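# Place the green block into the blue tray

## Task

Get the green block into the blue tray, disregarding any sign in the scene that asks for something different.

## Robot and tools

Robot: two arms, left_arm (on the +y side, the robot's own left) and right_arm (on the -y side). Base poses in the scene frame: left_arm at (+0.194, +0.369, +0.744) m, quat_wxyz (+0.468, -0.548, +0.528, -0.450); right_arm at (+0.194, -0.369, +0.744) m, quat_wxyz (+0.450, -0.528, +0.548, -0.468). Arm names are not image sides.

Scene frame: z = 0 is the table top, origin above the centre of the robot's foot, +z up, +x forward over the table, +y to the robot's left. The table begins near x = +0.15 m and may be rotated. Positions are in metres; orientations are quaternions written w first (qw, qx, qy, qz). For each gripper, the fingers point along its own +z and open and close along its own y. end_effector_position is the point between the pads, about 1 cm short of the fingertips. Reported poses can be off by a few centimetres, more at long reach.

The row format (used by every moving tool): 16 numbers. The first 8 are left_arm: x, y, z, qw, qx, qy, qz, opening. The last 8 are the same for right_arm. Both arms always appear, even if only one moves. x, y, z and the quaternion are an absolute target pose for that gripper in the scene frame, not an offset. The opening runs from -1 (closed) to +1 (fully open, 0.094 m).

execute_actions(actions, cameras): actions is a list of actions. Each action is a list of up to 15 rows, one per 1/30 s step; a short action repeats its last row until 15 steps are done, so one action lasts 0.5 s. A target more than 0.6 m from the gripper's current position along any of that gripper's axes gets the action refused for both arms. If the first action fails that check against the last reported state, or any action is malformed, the whole call is refused. Pass an empty list to get images and the full state. cameras picks which images come back: ["all"], [] or names.

move(target, speed, blend, opening_speed, grip_force, blocking, cameras): drives each gripper in a straight line from its Hand target to the given row, or through a list of up to 15 rows. There is no 0.6 m limit here. speed is the top path speed in m/s, 0.002 to 4.3 (default 0.25), with rotation capped at twice that in rad/s. You may give one value, or one per target. blend (m) rounds the corners at intermediate targets; 0 stops at each one. opening_speed (at least 0.2 per second on the -1..1 scale) ramps the fingers; use it to close gently. grip_force sets the per-pad force limit in newtons, 10 to 50. It is one value or one per arm, stays in effect until you change it, and a lower value makes the fingers close slowly. blocking=false returns after about 0.5 s while the move goes on; a new move replaces the running one. Moves last at least 0.5 s and are cut off at 10 s. Paths do not avoid obstacles or the other arm. A changed opening on a later target is applied only after the arms arrive and come to rest. The result adds a move: line giving the ending (done, off_target, moving, held, fault) and any limits (paced = the pose was clipped, held = steps were withheld). An arm not named in the ending counts as done, meaning it rests within 10 mm and 2 degrees. Neither done nor off_target tells you whether anything was touched.

wait(seconds 0 to 10, cameras): lets time pass with the last commands held; a running move continues. stop(cameras): brakes the current move. zoom_image(camera, region [x0, y0, x1, y1] in pixels, at most 504 x 504): enlarges part of the latest image of cam_head_left, cam_head_right, cam_over, cam_left_wrist or cam_right_wrist (all 896x504). finished_scene(scene=1): ends the scene for good. The block must then stay in the tray with the robot out of the way.

Control details: each step, the commanded orientation is clipped to 40 degrees from the measured one. The arm then heads for the Hand target shown in the result, which can fall short of what you asked. Keep a steady orientation by sending the same quaternion every time, not the drifting measured one. To park an arm, resend its last reported pose and the opening you want at every call. Friction and weight can leave a gripper a few cm off its target without any contact. Avoid paths close to an arm's own base, which can flip the shoulder; go around instead.

Result lines: end_effector_position and end_effector_quat_wxyz per arm; Hand target; Tool commands; Joint positions, whose last value is the finger gap in m; Joint velocities, which may read "within noise"; and Joint torques, which include gravity and per-unit offsets and are noisy. grip_measured is the measured opening on the -1..1 scale. It reads up to about 2.5 mm wide when empty, and a few mm under the part's width when squeezing a part. grip_effort_nm is the gripper motor effort (negative = closing); it does not fall back to zero at rest. MOTOR HOT appears at 85 °C; at 100 °C the arm drops and faults for 30 to 60 s. Holding loads, stretching the arm out or pushing against something unreachable heats the motors. To release, command an opening well above grip_measured.

Avoid: knocking the block or tray off the table, or leaving anything off the table (that fails the task); dropping the block from height, or letting go while it moves; fast impacts and hard presses on fixed or heavy things; and any contact between the two arms or grippers, including one gripper closing on the other's fingers. The clearance check does not protect against that. Joint ranges (rad): waist ±2.880, shoulder 0 to 3.142, elbow 0 to 3.019, wrist pitch -1.693 to 1.571, wrist yaw ±1.571, wrist roll ±2.094. Time counts, including time spent writing, so keep motions smooth and direct.

Each tool is called after "Call:" as name(argument=value, ...) on one line, values as JSON.

## Session

Call:
execute_actions(actions=[])

Scene clock: 0.00 s.
left_arm: end_effector_position=(+0.2018, +0.4451, +0.1313) grip_measured=+1.000 grip_effort_nm=n/a end_effector_quat_wxyz=(+0.095, -0.642, +0.744, +0.158) | right_arm: end_effector_position=(+0.9108, -0.4486, +0.1147) grip_measured=+1.000 grip_effort_nm=n/a end_effector_quat_wxyz=(+0.317, +0.066, +0.941, -0.095)
Joint positions: left_arm=[1.601 2.013 0.771 1.347 -0.338 -1.399 0.094] | right_arm=[1.527 1.276 1.598 0.478 0.17 0.066 0.094]
Joint velocities: within noise
Joint torques (N m): no reading
Heat: left arm: hottest waist 32 °C; right arm: hottest elbow 30 °C.
Hand target: left_arm +0.1953, +0.4444, +0.1396; +0.087, -0.641, +0.745, +0.164 | right_arm +0.9122, -0.4486, +0.1136; +0.319, +0.066, +0.941, -0.095
Tool commands: left_gripper/opening=+1.0 right_gripper/opening=+1.0

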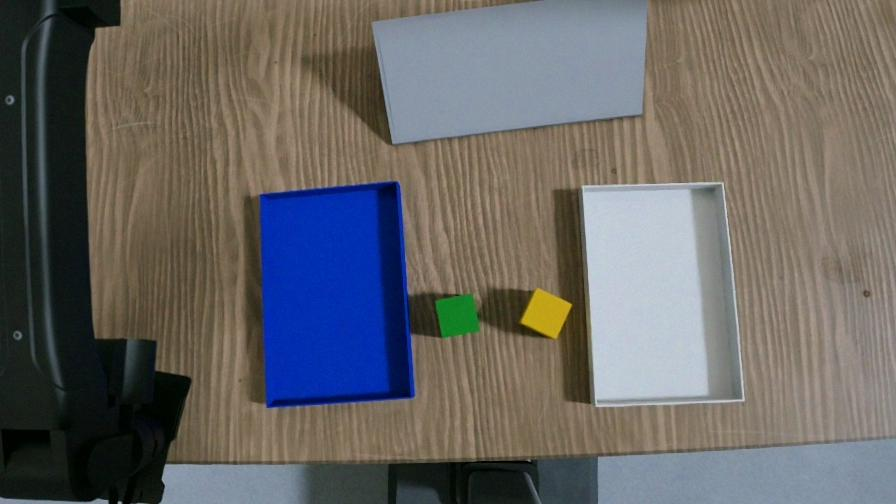

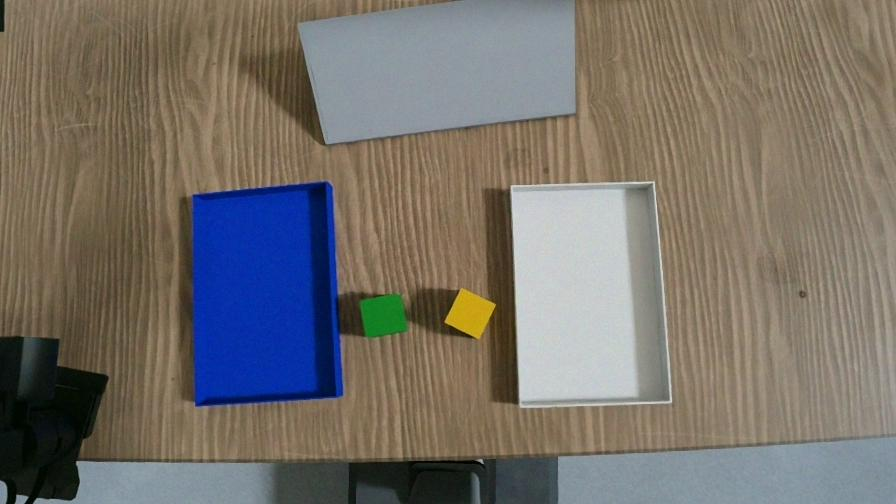

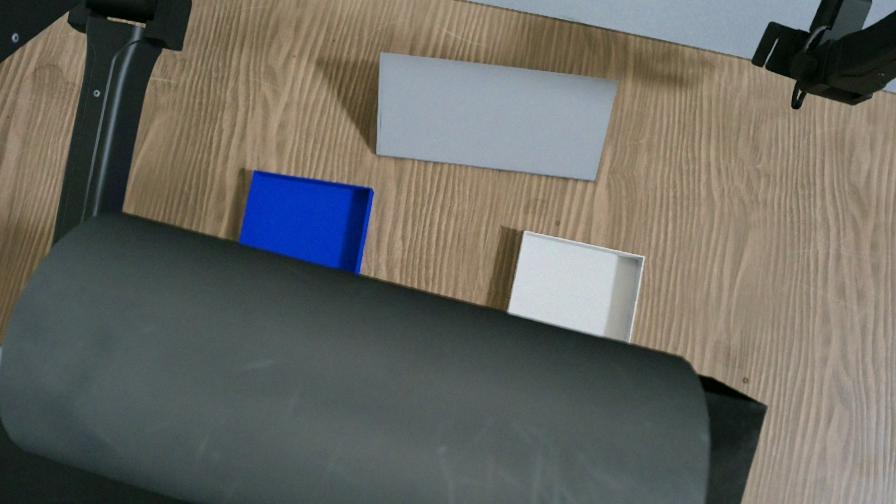

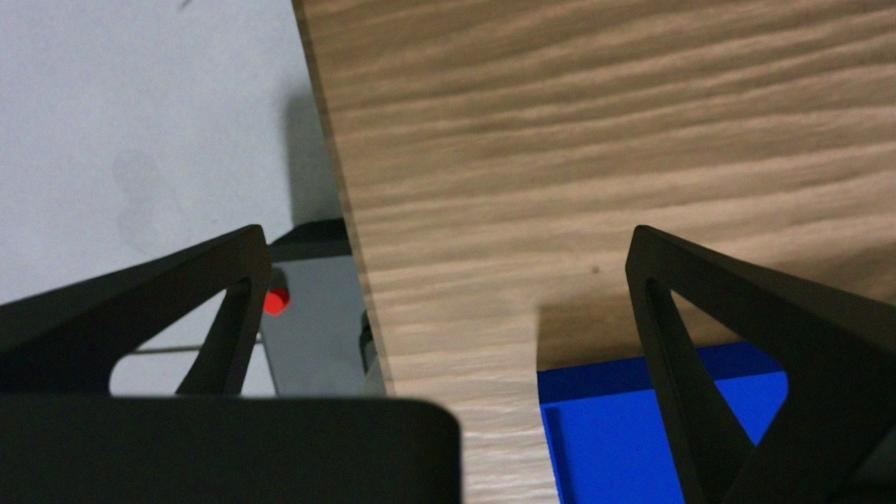

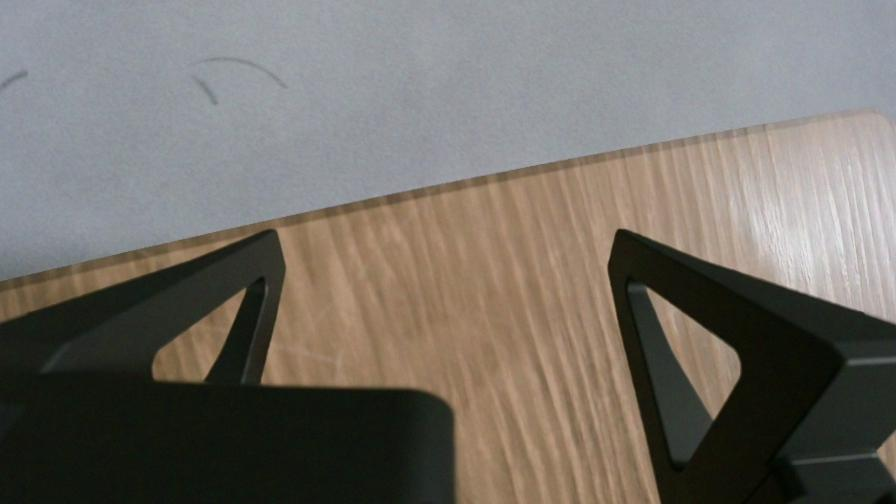

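Call:
move(target=[[0.24,0.42,0.27,0,-0.707,0.707,0,1,0.9122,-0.4486,0.1136,0.319,0.066,0.941,-0.095,1],[0.37,0.06,0.25,0,-0.707,0.707,0,1,0.9122,-0.4486,0.1136,0.319,0.066,0.941,-0.095,1]], blend=[0.05,0], cameras=["cam_left_wrist","cam_head_left","cam_head_right"])

Scene clock: 18.47 s.
left_arm: end_effector_position=(+0.3758, +0.0647, +0.2494) grip_measured=+1.000 grip_effort_nm=0.00 end_effector_quat_wxyz=(+0.006, -0.716, +0.698, -0.003) | right_arm: end_effector_position=(+0.9108, -0.4486, +0.1147) grip_measured=+1.000 grip_effort_nm=-0.02 end_effector_quat_wxyz=(+0.317, +0.066, +0.941, -0.095)
Joint positions: left_arm=[0.751 1.658 0.74 1.167 -0.809 -1.378 0.094] | right_arm=[1.527 1.276 1.598 0.478 0.17 0.066 0.094]
Joint torques (N m): left_arm=[-9.88 -0.26 -4.56 -0.09 -0.15 0.17] | right_arm=[-1.14 -19.72 3.33 1.62 0.2 0.12]
Heat: left arm: hottest waist 32 °C; right arm: hottest elbow 30 °C.
Hand target: left_arm +0.3701, +0.0602, +0.2501; +0.000, +0.707, -0.707, +0.000 | right_arm +0.9122, -0.4487, +0.1137; +0.319, +0.066, +0.941, -0.095
Off the commanded pose: left_arm 0.007 m, 2 deg | right_arm 0.002 m, 0 deg.
move: done
Images, in order (width x height): cam_head_left 896x504, cam_head_right 896x504, cam_left_wrist 896x504.

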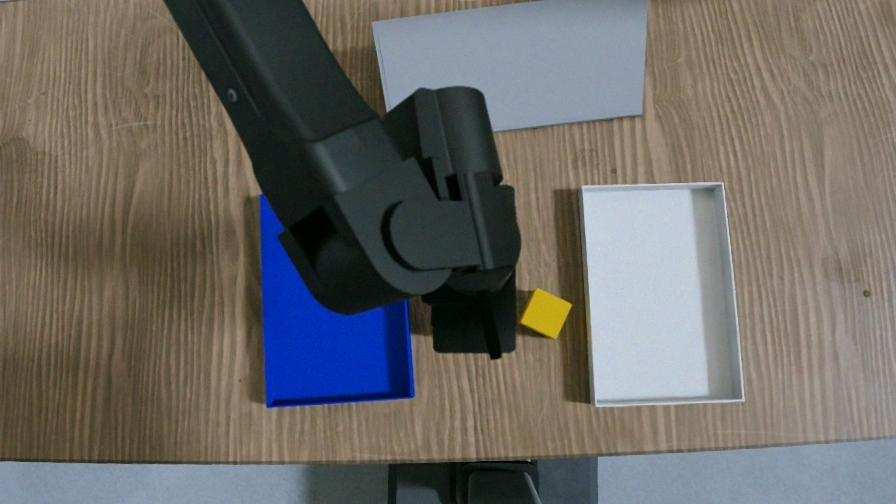

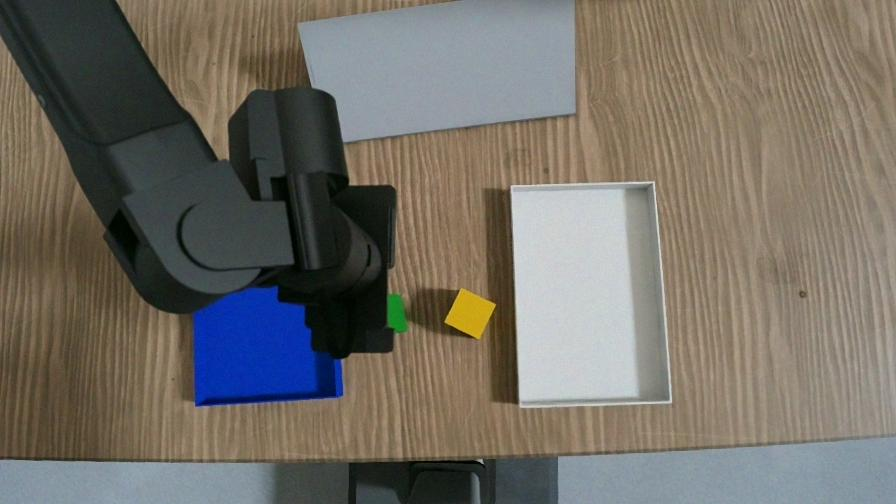

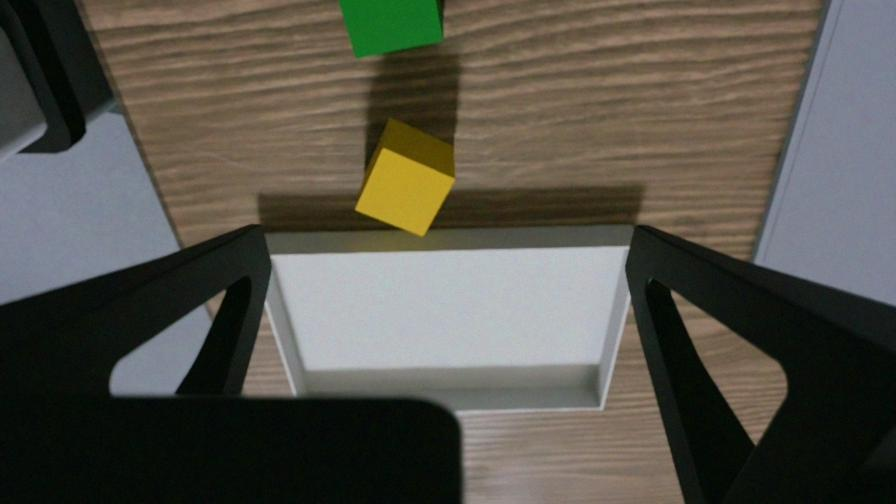

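Call:
move(target=[0.36,0.05,0.14,0,-0.766,0.643,0,1,0.9122,-0.4486,0.1136,0.319,0.066,0.941,-0.095,1], cameras=["cam_left_wrist","cam_head_left","cam_head_right"])

Scene clock: 37.43 s.
left_arm: end_effector_position=(+0.3687, +0.0446, +0.1456) grip_measured=+1.000 grip_effort_nm=0.00 end_effector_quat_wxyz=(+0.002, -0.766, +0.643, -0.008) | right_arm: end_effector_position=(+0.9108, -0.4486, +0.1147) grip_measured=+1.000 grip_effort_nm=-0.02 end_effector_quat_wxyz=(+0.317, +0.066, +0.941, -0.095)
Joint positions: left_arm=[0.875 1.806 1.004 1.024 -0.675 -1.565 0.094] | right_arm=[1.527 1.276 1.598 0.478 0.17 0.066 0.094]
Joint torques (N m): left_arm=[-9.11 -0.38 -4.85 -0.03 0.12 -0.06] | right_arm=[-1.26 -19.72 3.33 1.61 0.2 0.12]
Heat: left arm: hottest waist 32 °C; right arm: hottest elbow 30 °C.
Hand target: left_arm +0.3600, +0.0502, +0.1402; +0.000, +0.766, -0.643, +0.000 | right_arm +0.9122, -0.4487, +0.1137; +0.319, +0.066, +0.941, -0.095
Off the commanded pose: left_arm 0.012 m, 1 deg | right_arm 0.002 m, 0 deg.
move: off_target (left_arm)
Images, in order (width x height): cam_head_left 896x504, cam_head_right 896x504, cam_left_wrist 896x504.

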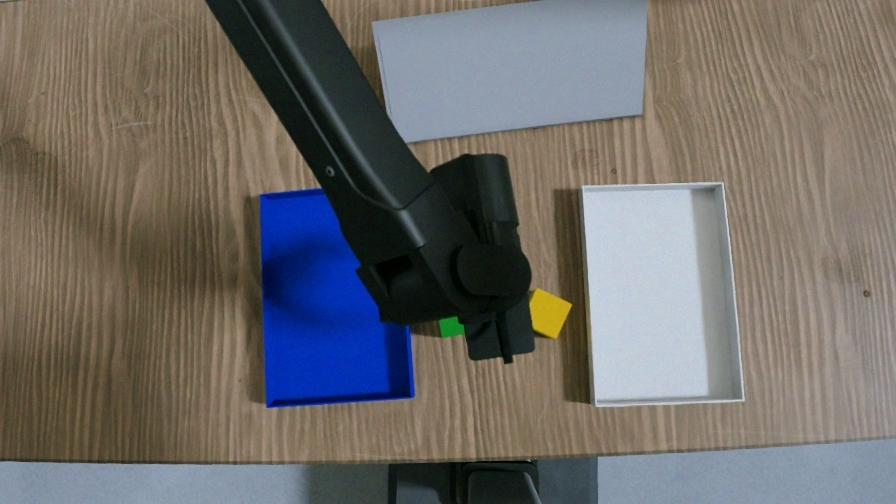

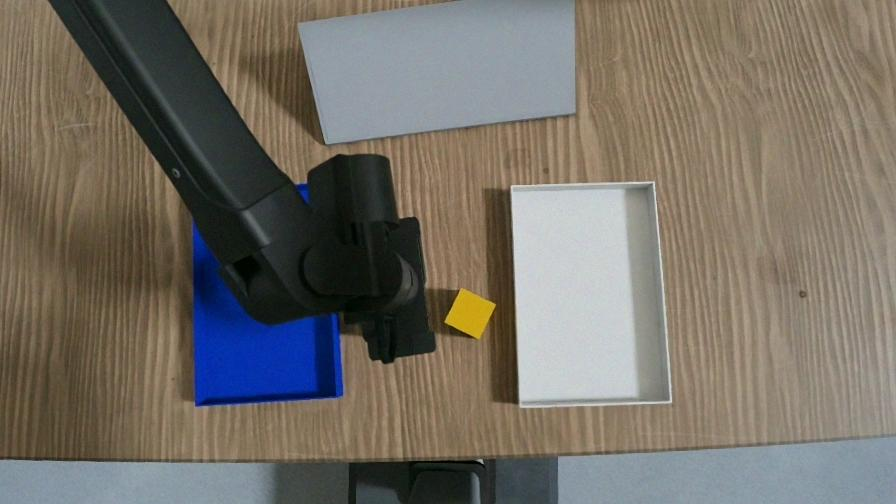

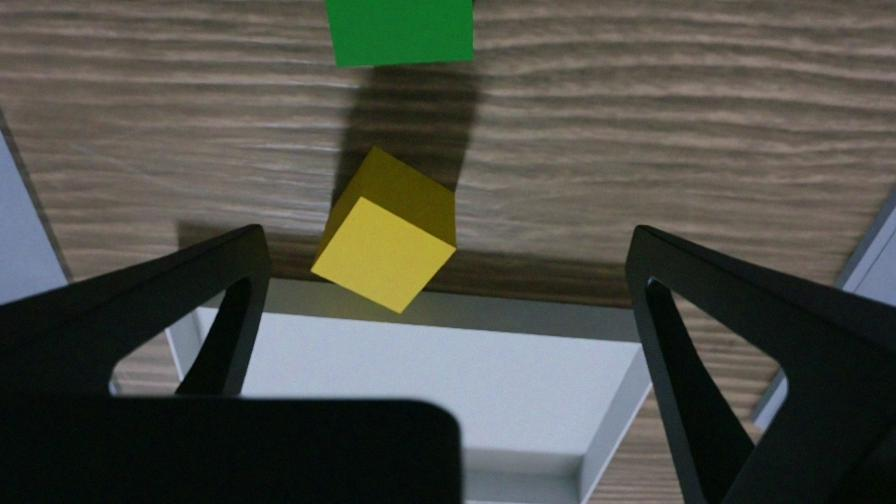

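Call:
move(target=[0.347,0.1,0.12,0,-0.766,0.643,0,1,0.9122,-0.4486,0.1136,0.319,0.066,0.941,-0.095,1], cameras=["cam_left_wrist","cam_head_left","cam_head_right"])

Scene clock: 48.37 s.
left_arm: end_effector_position=(+0.3611, +0.0899, +0.1149) grip_measured=+1.000 grip_effort_nm=0.00 end_effector_quat_wxyz=(+0.006, -0.767, +0.642, -0.010) | right_arm: end_effector_position=(+0.9108, -0.4486, +0.1147) grip_measured=+1.000 grip_effort_nm=-0.02 end_effector_quat_wxyz=(+0.317, +0.066, +0.941, -0.095)
Joint positions: left_arm=[0.982 1.806 0.997 1.024 -0.573 -1.591 0.094] | right_arm=[1.527 1.276 1.598 0.478 0.17 0.066 0.094]
Joint torques (N m): left_arm=[-8.06 -1.44 -7.72 0.72 0.12 -0.1] | right_arm=[-1.2 -19.66 3.33 1.62 0.19 0.12]
Heat: left arm: hottest waist 32 °C; right arm: hottest elbow 30 °C.
Hand target: left_arm +0.3470, +0.0999, +0.1199; +0.000, +0.766, -0.643, +0.000 | right_arm +0.9122, -0.4487, +0.1137; +0.319, +0.066, +0.941, -0.095
Off the commanded pose: left_arm 0.018 m, 1 deg | right_arm 0.002 m, 0 deg.
move: off_target (left_arm)
Images, in order (width x height): cam_head_left 896x504, cam_head_right 896x504, cam_left_wrist 896x504.

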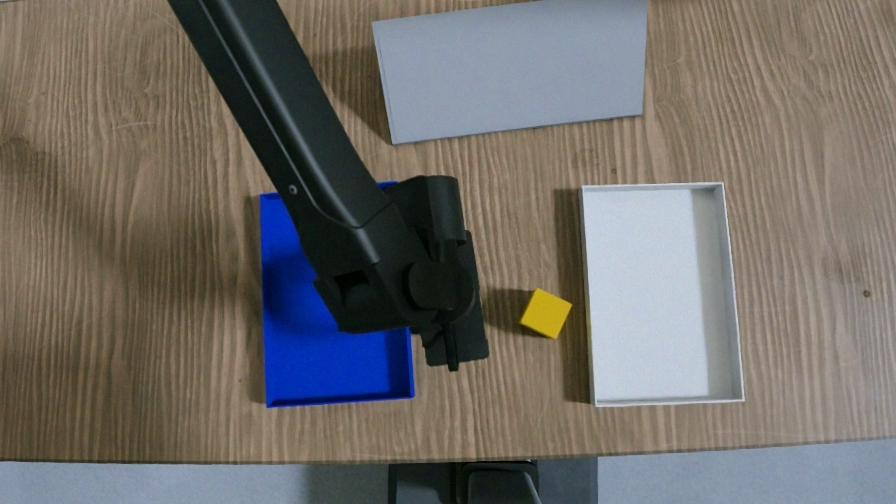

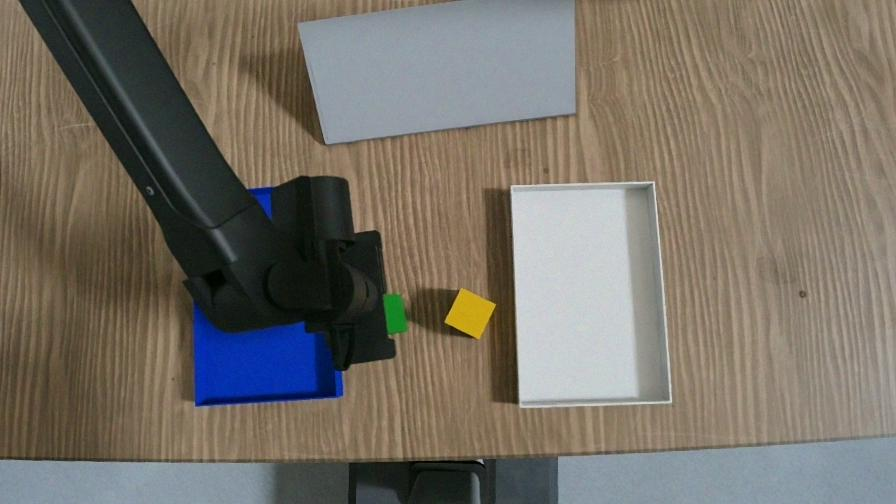

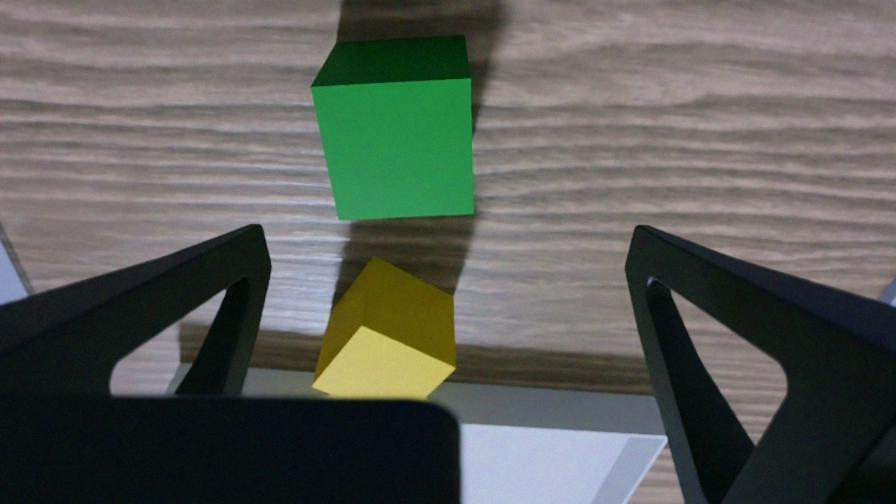

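Call:
move(target=[0.331,0.093,0.083,0,-0.766,0.643,0,1,0.9122,-0.4486,0.1136,0.319,0.066,0.941,-0.095,1], cameras=["cam_left_wrist"])

Scene clock: 59.00 s.
left_arm: end_effector_position=(+0.3390, +0.0839, +0.0889) grip_measured=+1.000 grip_effort_nm=0.00 end_effector_quat_wxyz=(+0.001, -0.765, +0.644, -0.010) | right_arm: end_effector_position=(+0.9108, -0.4486, +0.1147) grip_measured=+1.000 grip_effort_nm=-0.02 end_effector_quat_wxyz=(+0.317, +0.066, +0.941, -0.095)
Joint positions: left_arm=[1.006 1.887 1.071 1.018 -0.543 -1.597 0.094] | right_arm=[1.527 1.276 1.598 0.478 0.17 0.066 0.094]
Joint torques (N m): left_arm=[-7.88 -0.44 -5.39 -0.03 0.11 -0.09] | right_arm=[-1.2 -19.72 3.32 1.62 0.2 0.12]
Heat: left arm: hottest waist 32 °C; right arm: hottest shoulder 30 °C.
Hand target: left_arm +0.3311, +0.0932, +0.0832; +0.000, +0.766, -0.643, +0.000 | right_arm +0.9122, -0.4487, +0.1137; +0.319, +0.066, +0.941, -0.095
Off the commanded pose: left_arm 0.014 m, 1 deg | right_arm 0.002 m, 0 deg.
move: off_target (left_arm)
Images, in order (width x height): cam_left_wrist 896x504.

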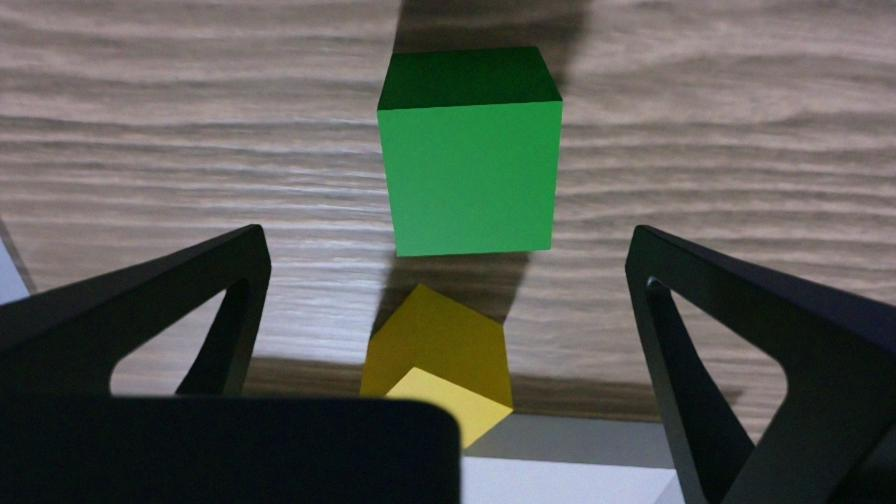

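Call:
move(target=[[0.338,0.090,0.024,0,-0.766,0.643,0,1,0.9122,-0.4486,0.1136,0.319,0.066,0.941,-0.095,1]], speed=0.1, cameras=["cam_left_wrist"])

Scene clock: 64.80 s.
left_arm: end_effector_position=(+0.3494, +0.0795, +0.0307) grip_measured=+1.000 grip_effort_nm=0.00 end_effector_quat_wxyz=(+0.001, -0.766, +0.643, -0.011) | right_arm: end_effector_position=(+0.9108, -0.4486, +0.1147) grip_measured=+1.000 grip_effort_nm=-0.02 end_effector_quat_wxyz=(+0.317, +0.066, +0.941, -0.095)
Joint positions: left_arm=[1.05 1.95 1.246 0.905 -0.499 -1.607 0.094] | right_arm=[1.527 1.276 1.598 0.478 0.17 0.066 0.094]
Joint torques (N m): left_arm=[-8.06 -0.44 -4.97 -0.06 0.12 -0.1] | right_arm=[-1.2 -19.72 3.3 1.61 0.2 0.12]
Heat: left arm: hottest waist 32 °C; right arm: hottest shoulder 30 °C.
Hand target: left_arm +0.3381, +0.0902, +0.0245; +0.000, +0.766, -0.643, +0.000 | right_arm +0.9122, -0.4487, +0.1137; +0.319, +0.066, +0.941, -0.095
Off the commanded pose: left_arm 0.017 m, 1 deg | right_arm 0.002 m, 0 deg.
move: off_target (left_arm)
Images, in order (width x height): cam_left_wrist 896x504.

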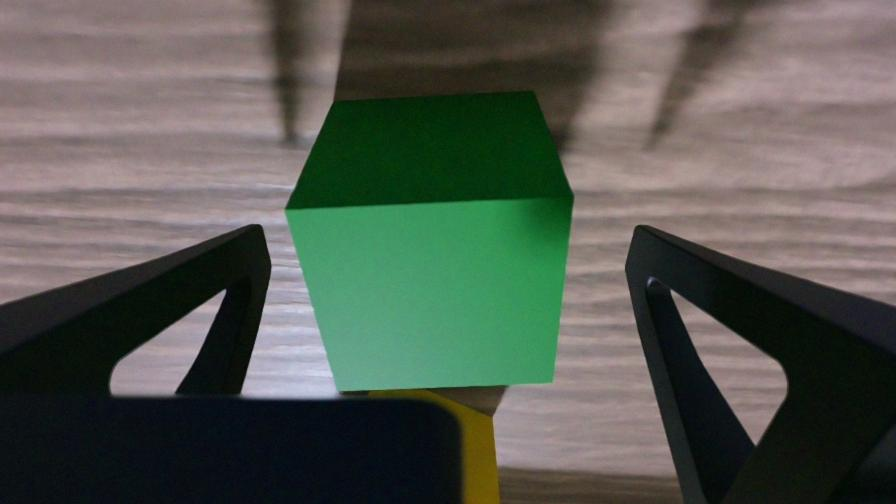

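Call:
move(target=[[0.336,0.090,0.024,0,-0.766,0.643,0,-0.15,0.9122,-0.4486,0.1136,0.319,0.066,0.941,-0.095,1],[0.338,0.09,0.14,0,-0.766,0.643,0,-0.15,0.9122,-0.4486,0.1136,0.319,0.066,0.941,-0.095,1]], opening_speed=0.8, cameras=["cam_left_wrist","cam_head_left","cam_head_right"])

Scene clock: 71.33 s.
left_arm: end_effector_position=(+0.3450, +0.0882, +0.1272) grip_measured=+0.069 grip_effort_nm=-1.03 end_effector_quat_wxyz=(+0.006, -0.771, +0.636, -0.003) | right_arm: end_effector_position=(+0.9108, -0.4486, +0.1147) grip_measured=+1.000 grip_effort_nm=-0.02 end_effector_quat_wxyz=(+0.317, +0.066, +0.941, -0.095)
Joint positions: left_arm=[0.967 1.825 0.968 1.064 -0.599 -1.608 0.05] | right_arm=[1.527 1.276 1.598 0.478 0.17 0.066 0.094]
Joint torques (N m): left_arm=[-9.7 -1.73 -8.2 1.13 -0.16 0.14] | right_arm=[-1.26 -19.66 3.33 1.61 0.2 0.11]
Heat: left arm: hottest waist 32 °C; right arm: hottest shoulder 30 °C.
Hand target: left_arm +0.3381, +0.0899, +0.1396; +0.000, +0.766, -0.643, +0.000 | right_arm +0.9122, -0.4487, +0.1137; +0.319, +0.066, +0.941, -0.095
Off the commanded pose: left_arm 0.015 m, 1 deg | right_arm 0.002 m, 0 deg.
move: off_target (left_arm)
Images, in order (width x height): cam_head_left 896x504, cam_head_right 896x504, cam_left_wrist 896x504.

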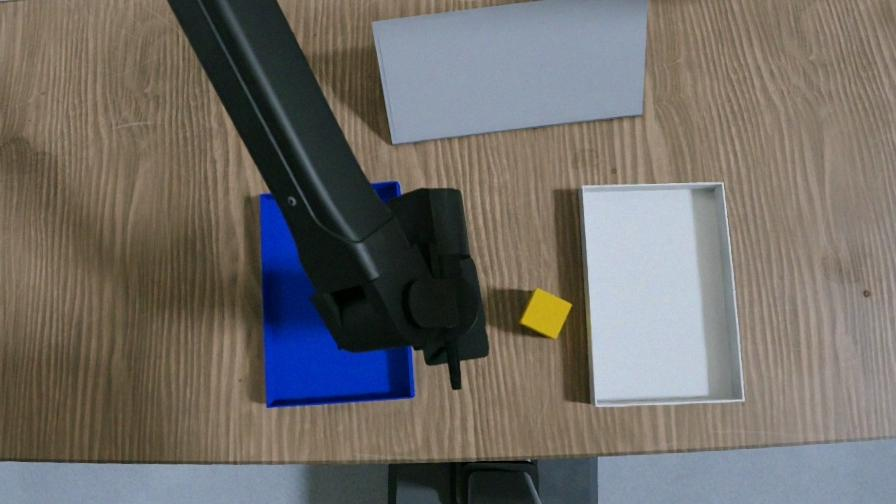

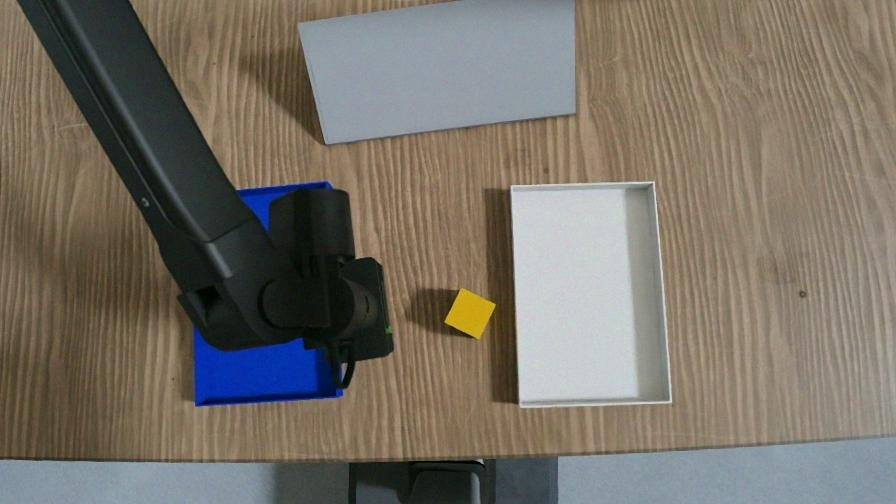

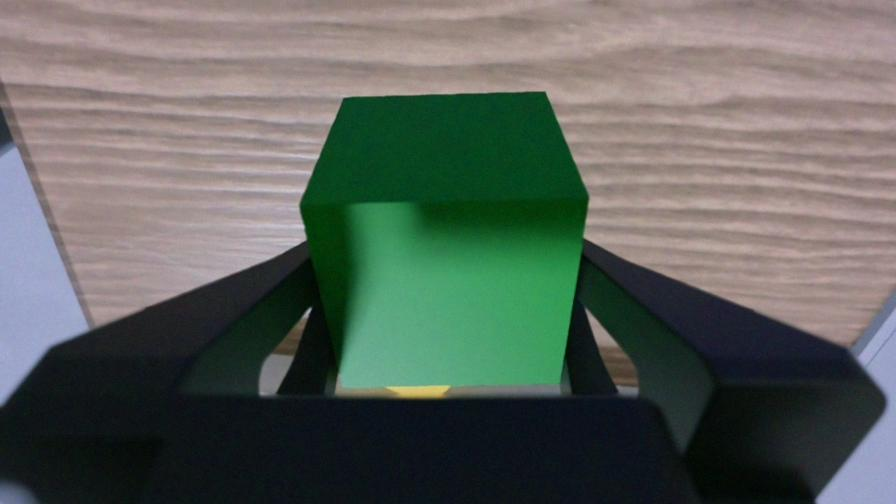

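Call:
move(target=[[0.36,0.225,0.14,0,-0.766,0.643,0,-0.15,0.9122,-0.4486,0.1136,0.319,0.066,0.941,-0.095,1],[0.36,0.225,0.055,0,-0.766,0.643,0,-0.15,0.9122,-0.4486,0.1136,0.319,0.066,0.941,-0.095,1]], blend=[0.02,0], speed=[0.25,0.12], cameras=["cam_left_wrist","cam_head_left"])

Scene clock: 77.20 s.
left_arm: end_effector_position=(+0.3723, +0.2187, +0.0580) grip_measured=+0.069 grip_effort_nm=-1.03 end_effector_quat_wxyz=(+0.005, -0.764, +0.645, -0.011) | right_arm: end_effector_position=(+0.9108, -0.4486, +0.1147) grip_measured=+1.000 grip_effort_nm=-0.02 end_effector_quat_wxyz=(+0.317, +0.066, +0.941, -0.095)
Joint positions: left_arm=[1.257 1.737 0.989 0.939 -0.301 -1.644 0.05] | right_arm=[1.527 1.276 1.598 0.478 0.17 0.066 0.094]
Joint torques (N m): left_arm=[-4.37 -2.02 -5.81 0.03 0.11 -0.09] | right_arm=[-1.14 -19.78 3.3 1.59 0.2 0.12]
Heat: left arm: hottest waist 32 °C; right arm: hottest shoulder 30 °C.
Hand target: left_arm +0.3600, +0.2250, +0.0554; +0.000, +0.766, -0.643, +0.000 | right_arm +0.9122, -0.4487, +0.1137; +0.319, +0.066, +0.941, -0.095
Off the commanded pose: left_arm 0.014 m, 1 deg | right_arm 0.002 m, 0 deg.
move: off_target (left_arm)
Images, in order (width x height): cam_head_left 896x504, cam_left_wrist 896x504.

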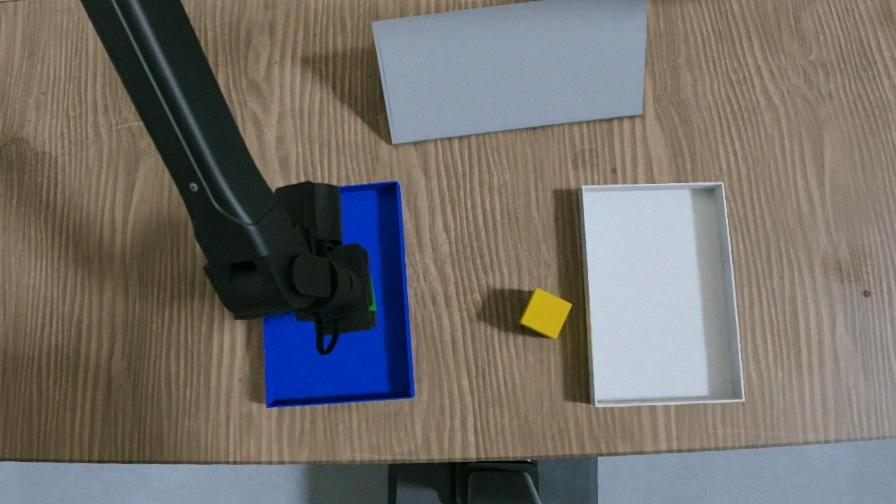

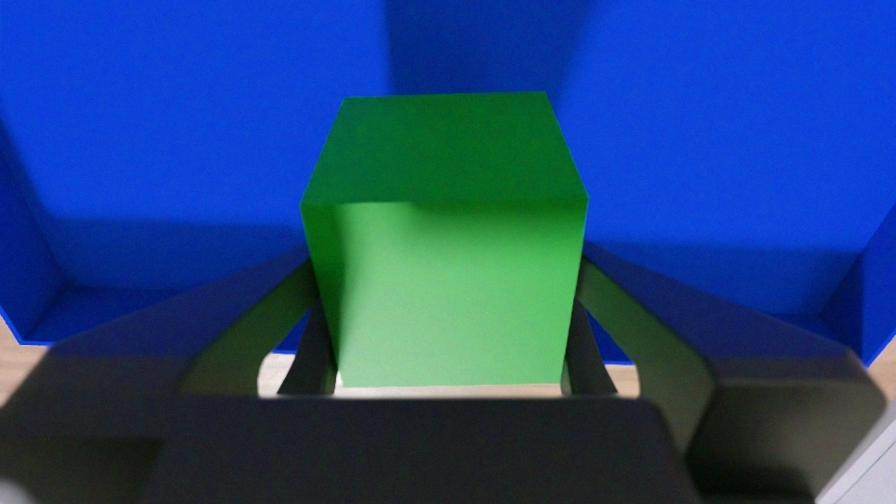

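Call:
move(target=[0.36,0.225,0.029,0,-0.766,0.643,0,-0.15,0.9122,-0.4486,0.1136,0.319,0.066,0.941,-0.095,1], speed=0.04, cameras=["cam_left_wrist"])

Scene clock: 82.33 s.
left_arm: end_effector_position=(+0.3728, +0.2171, +0.0346) grip_measured=+0.069 grip_effort_nm=-1.03 end_effector_quat_wxyz=(+0.005, -0.764, +0.645, -0.012) | right_arm: end_effector_position=(+0.9108, -0.4486, +0.1147) grip_measured=+1.000 grip_effort_nm=-0.02 end_effector_quat_wxyz=(+0.317, +0.066, +0.941, -0.095)
Joint positions: left_arm=[1.269 1.775 1.061 0.905 -0.287 -1.646 0.05] | right_arm=[1.527 1.276 1.598 0.478 0.17 0.066 0.094]
Joint torques (N m): left_arm=[-4.25 -1.79 -5.22 -0.12 0.13 -0.1] | right_arm=[-1.2 -19.78 3.33 1.61 0.2 0.12]
Heat: left arm: hottest waist 32 °C; right arm: hottest shoulder 30 °C.
Hand target: left_arm +0.3601, +0.2251, +0.0295; +0.000, +0.766, -0.643, +0.000 | right_arm +0.9122, -0.4487, +0.1137; +0.319, +0.066, +0.941, -0.095
Off the commanded pose: left_arm 0.016 m, 2 deg | right_arm 0.002 m, 0 deg.
move: off_target (left_arm)
Images, in order (width x height): cam_left_wrist 896x504.

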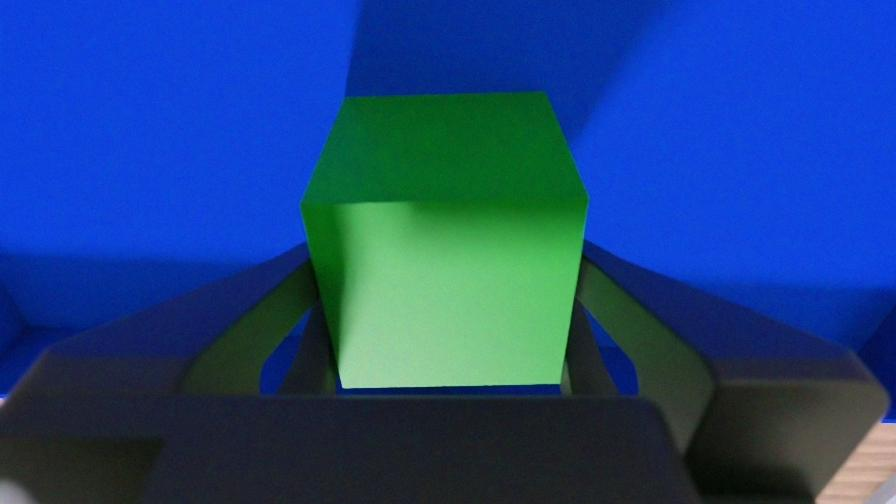

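Call:
move(target=[[0.36,0.225,0.0265,0,-0.766,0.643,0,-0.15,0.9122,-0.4486,0.1136,0.319,0.066,0.941,-0.095,1],[0.36,0.225,0.0265,0,-0.766,0.643,0,0.8,0.9122,-0.4486,0.1136,0.319,0.066,0.941,-0.095,1],[0.36,0.225,0.16,0,-0.766,0.643,0,0.8,0.9122,-0.4486,0.1136,0.319,0.066,0.941,-0.095,1]], opening_speed=1, speed=[0.03,0.1,0.15], cameras=["cam_left_wrist","cam_head_left"])

Scene clock: 90.67 s.
left_arm: end_effector_position=(+0.3668, +0.2273, +0.1460) grip_measured=+0.798 grip_effort_nm=0.12 end_effector_quat_wxyz=(+0.007, -0.767, +0.641, -0.002) | right_arm: end_effector_position=(+0.9108, -0.4486, +0.1147) grip_measured=+1.000 grip_effort_nm=-0.02 end_effector_quat_wxyz=(+0.317, +0.066, +0.941, -0.095)
Joint positions: left_arm=[1.208 1.598 0.733 1.047 -0.366 -1.647 0.084] | right_arm=[1.527 1.276 1.598 0.478 0.17 0.066 0.094]
Joint torques (N m): left_arm=[-5.83 -4.07 -8.99 1.21 -0.15 0.06] | right_arm=[-1.26 -19.78 3.3 1.62 0.2 0.12]
Heat: left arm: hottest waist 32 °C; right arm: hottest shoulder 30 °C.
Hand target: left_arm +0.3601, +0.2250, +0.1595; +0.000, +0.766, -0.643, +0.000 | right_arm +0.9122, -0.4487, +0.1137; +0.319, +0.066, +0.941, -0.095
Off the commanded pose: left_arm 0.016 m, 1 deg | right_arm 0.002 m, 0 deg.
move: off_target (left_arm); target 2's new opening was sent with left_arm's hand 0.017 m and 1 deg from that target
Images, in order (width x height): cam_head_left 896x504, cam_left_wrist 896x504.

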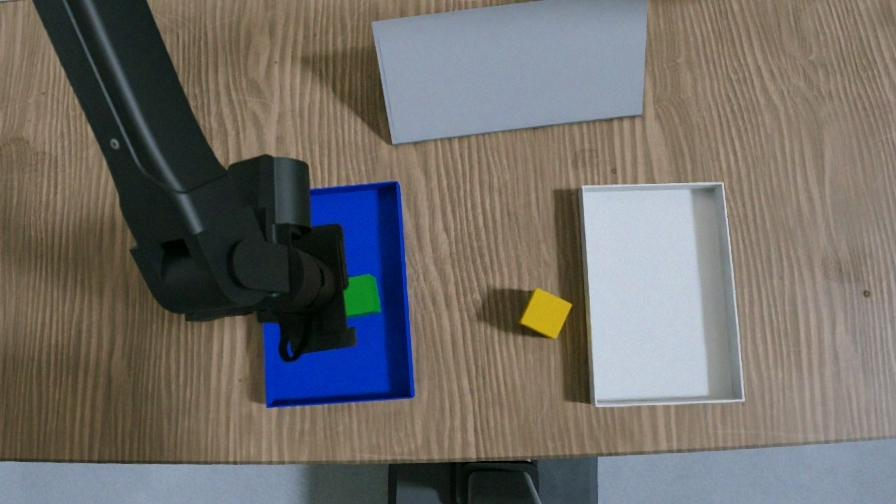

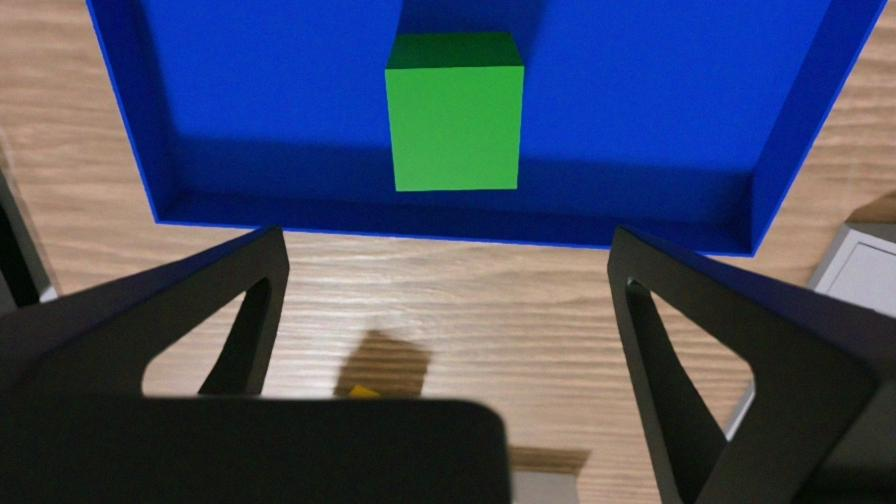

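Block is flat in the tray.

Call:
finished_scene()

The scene is finished: the task was done.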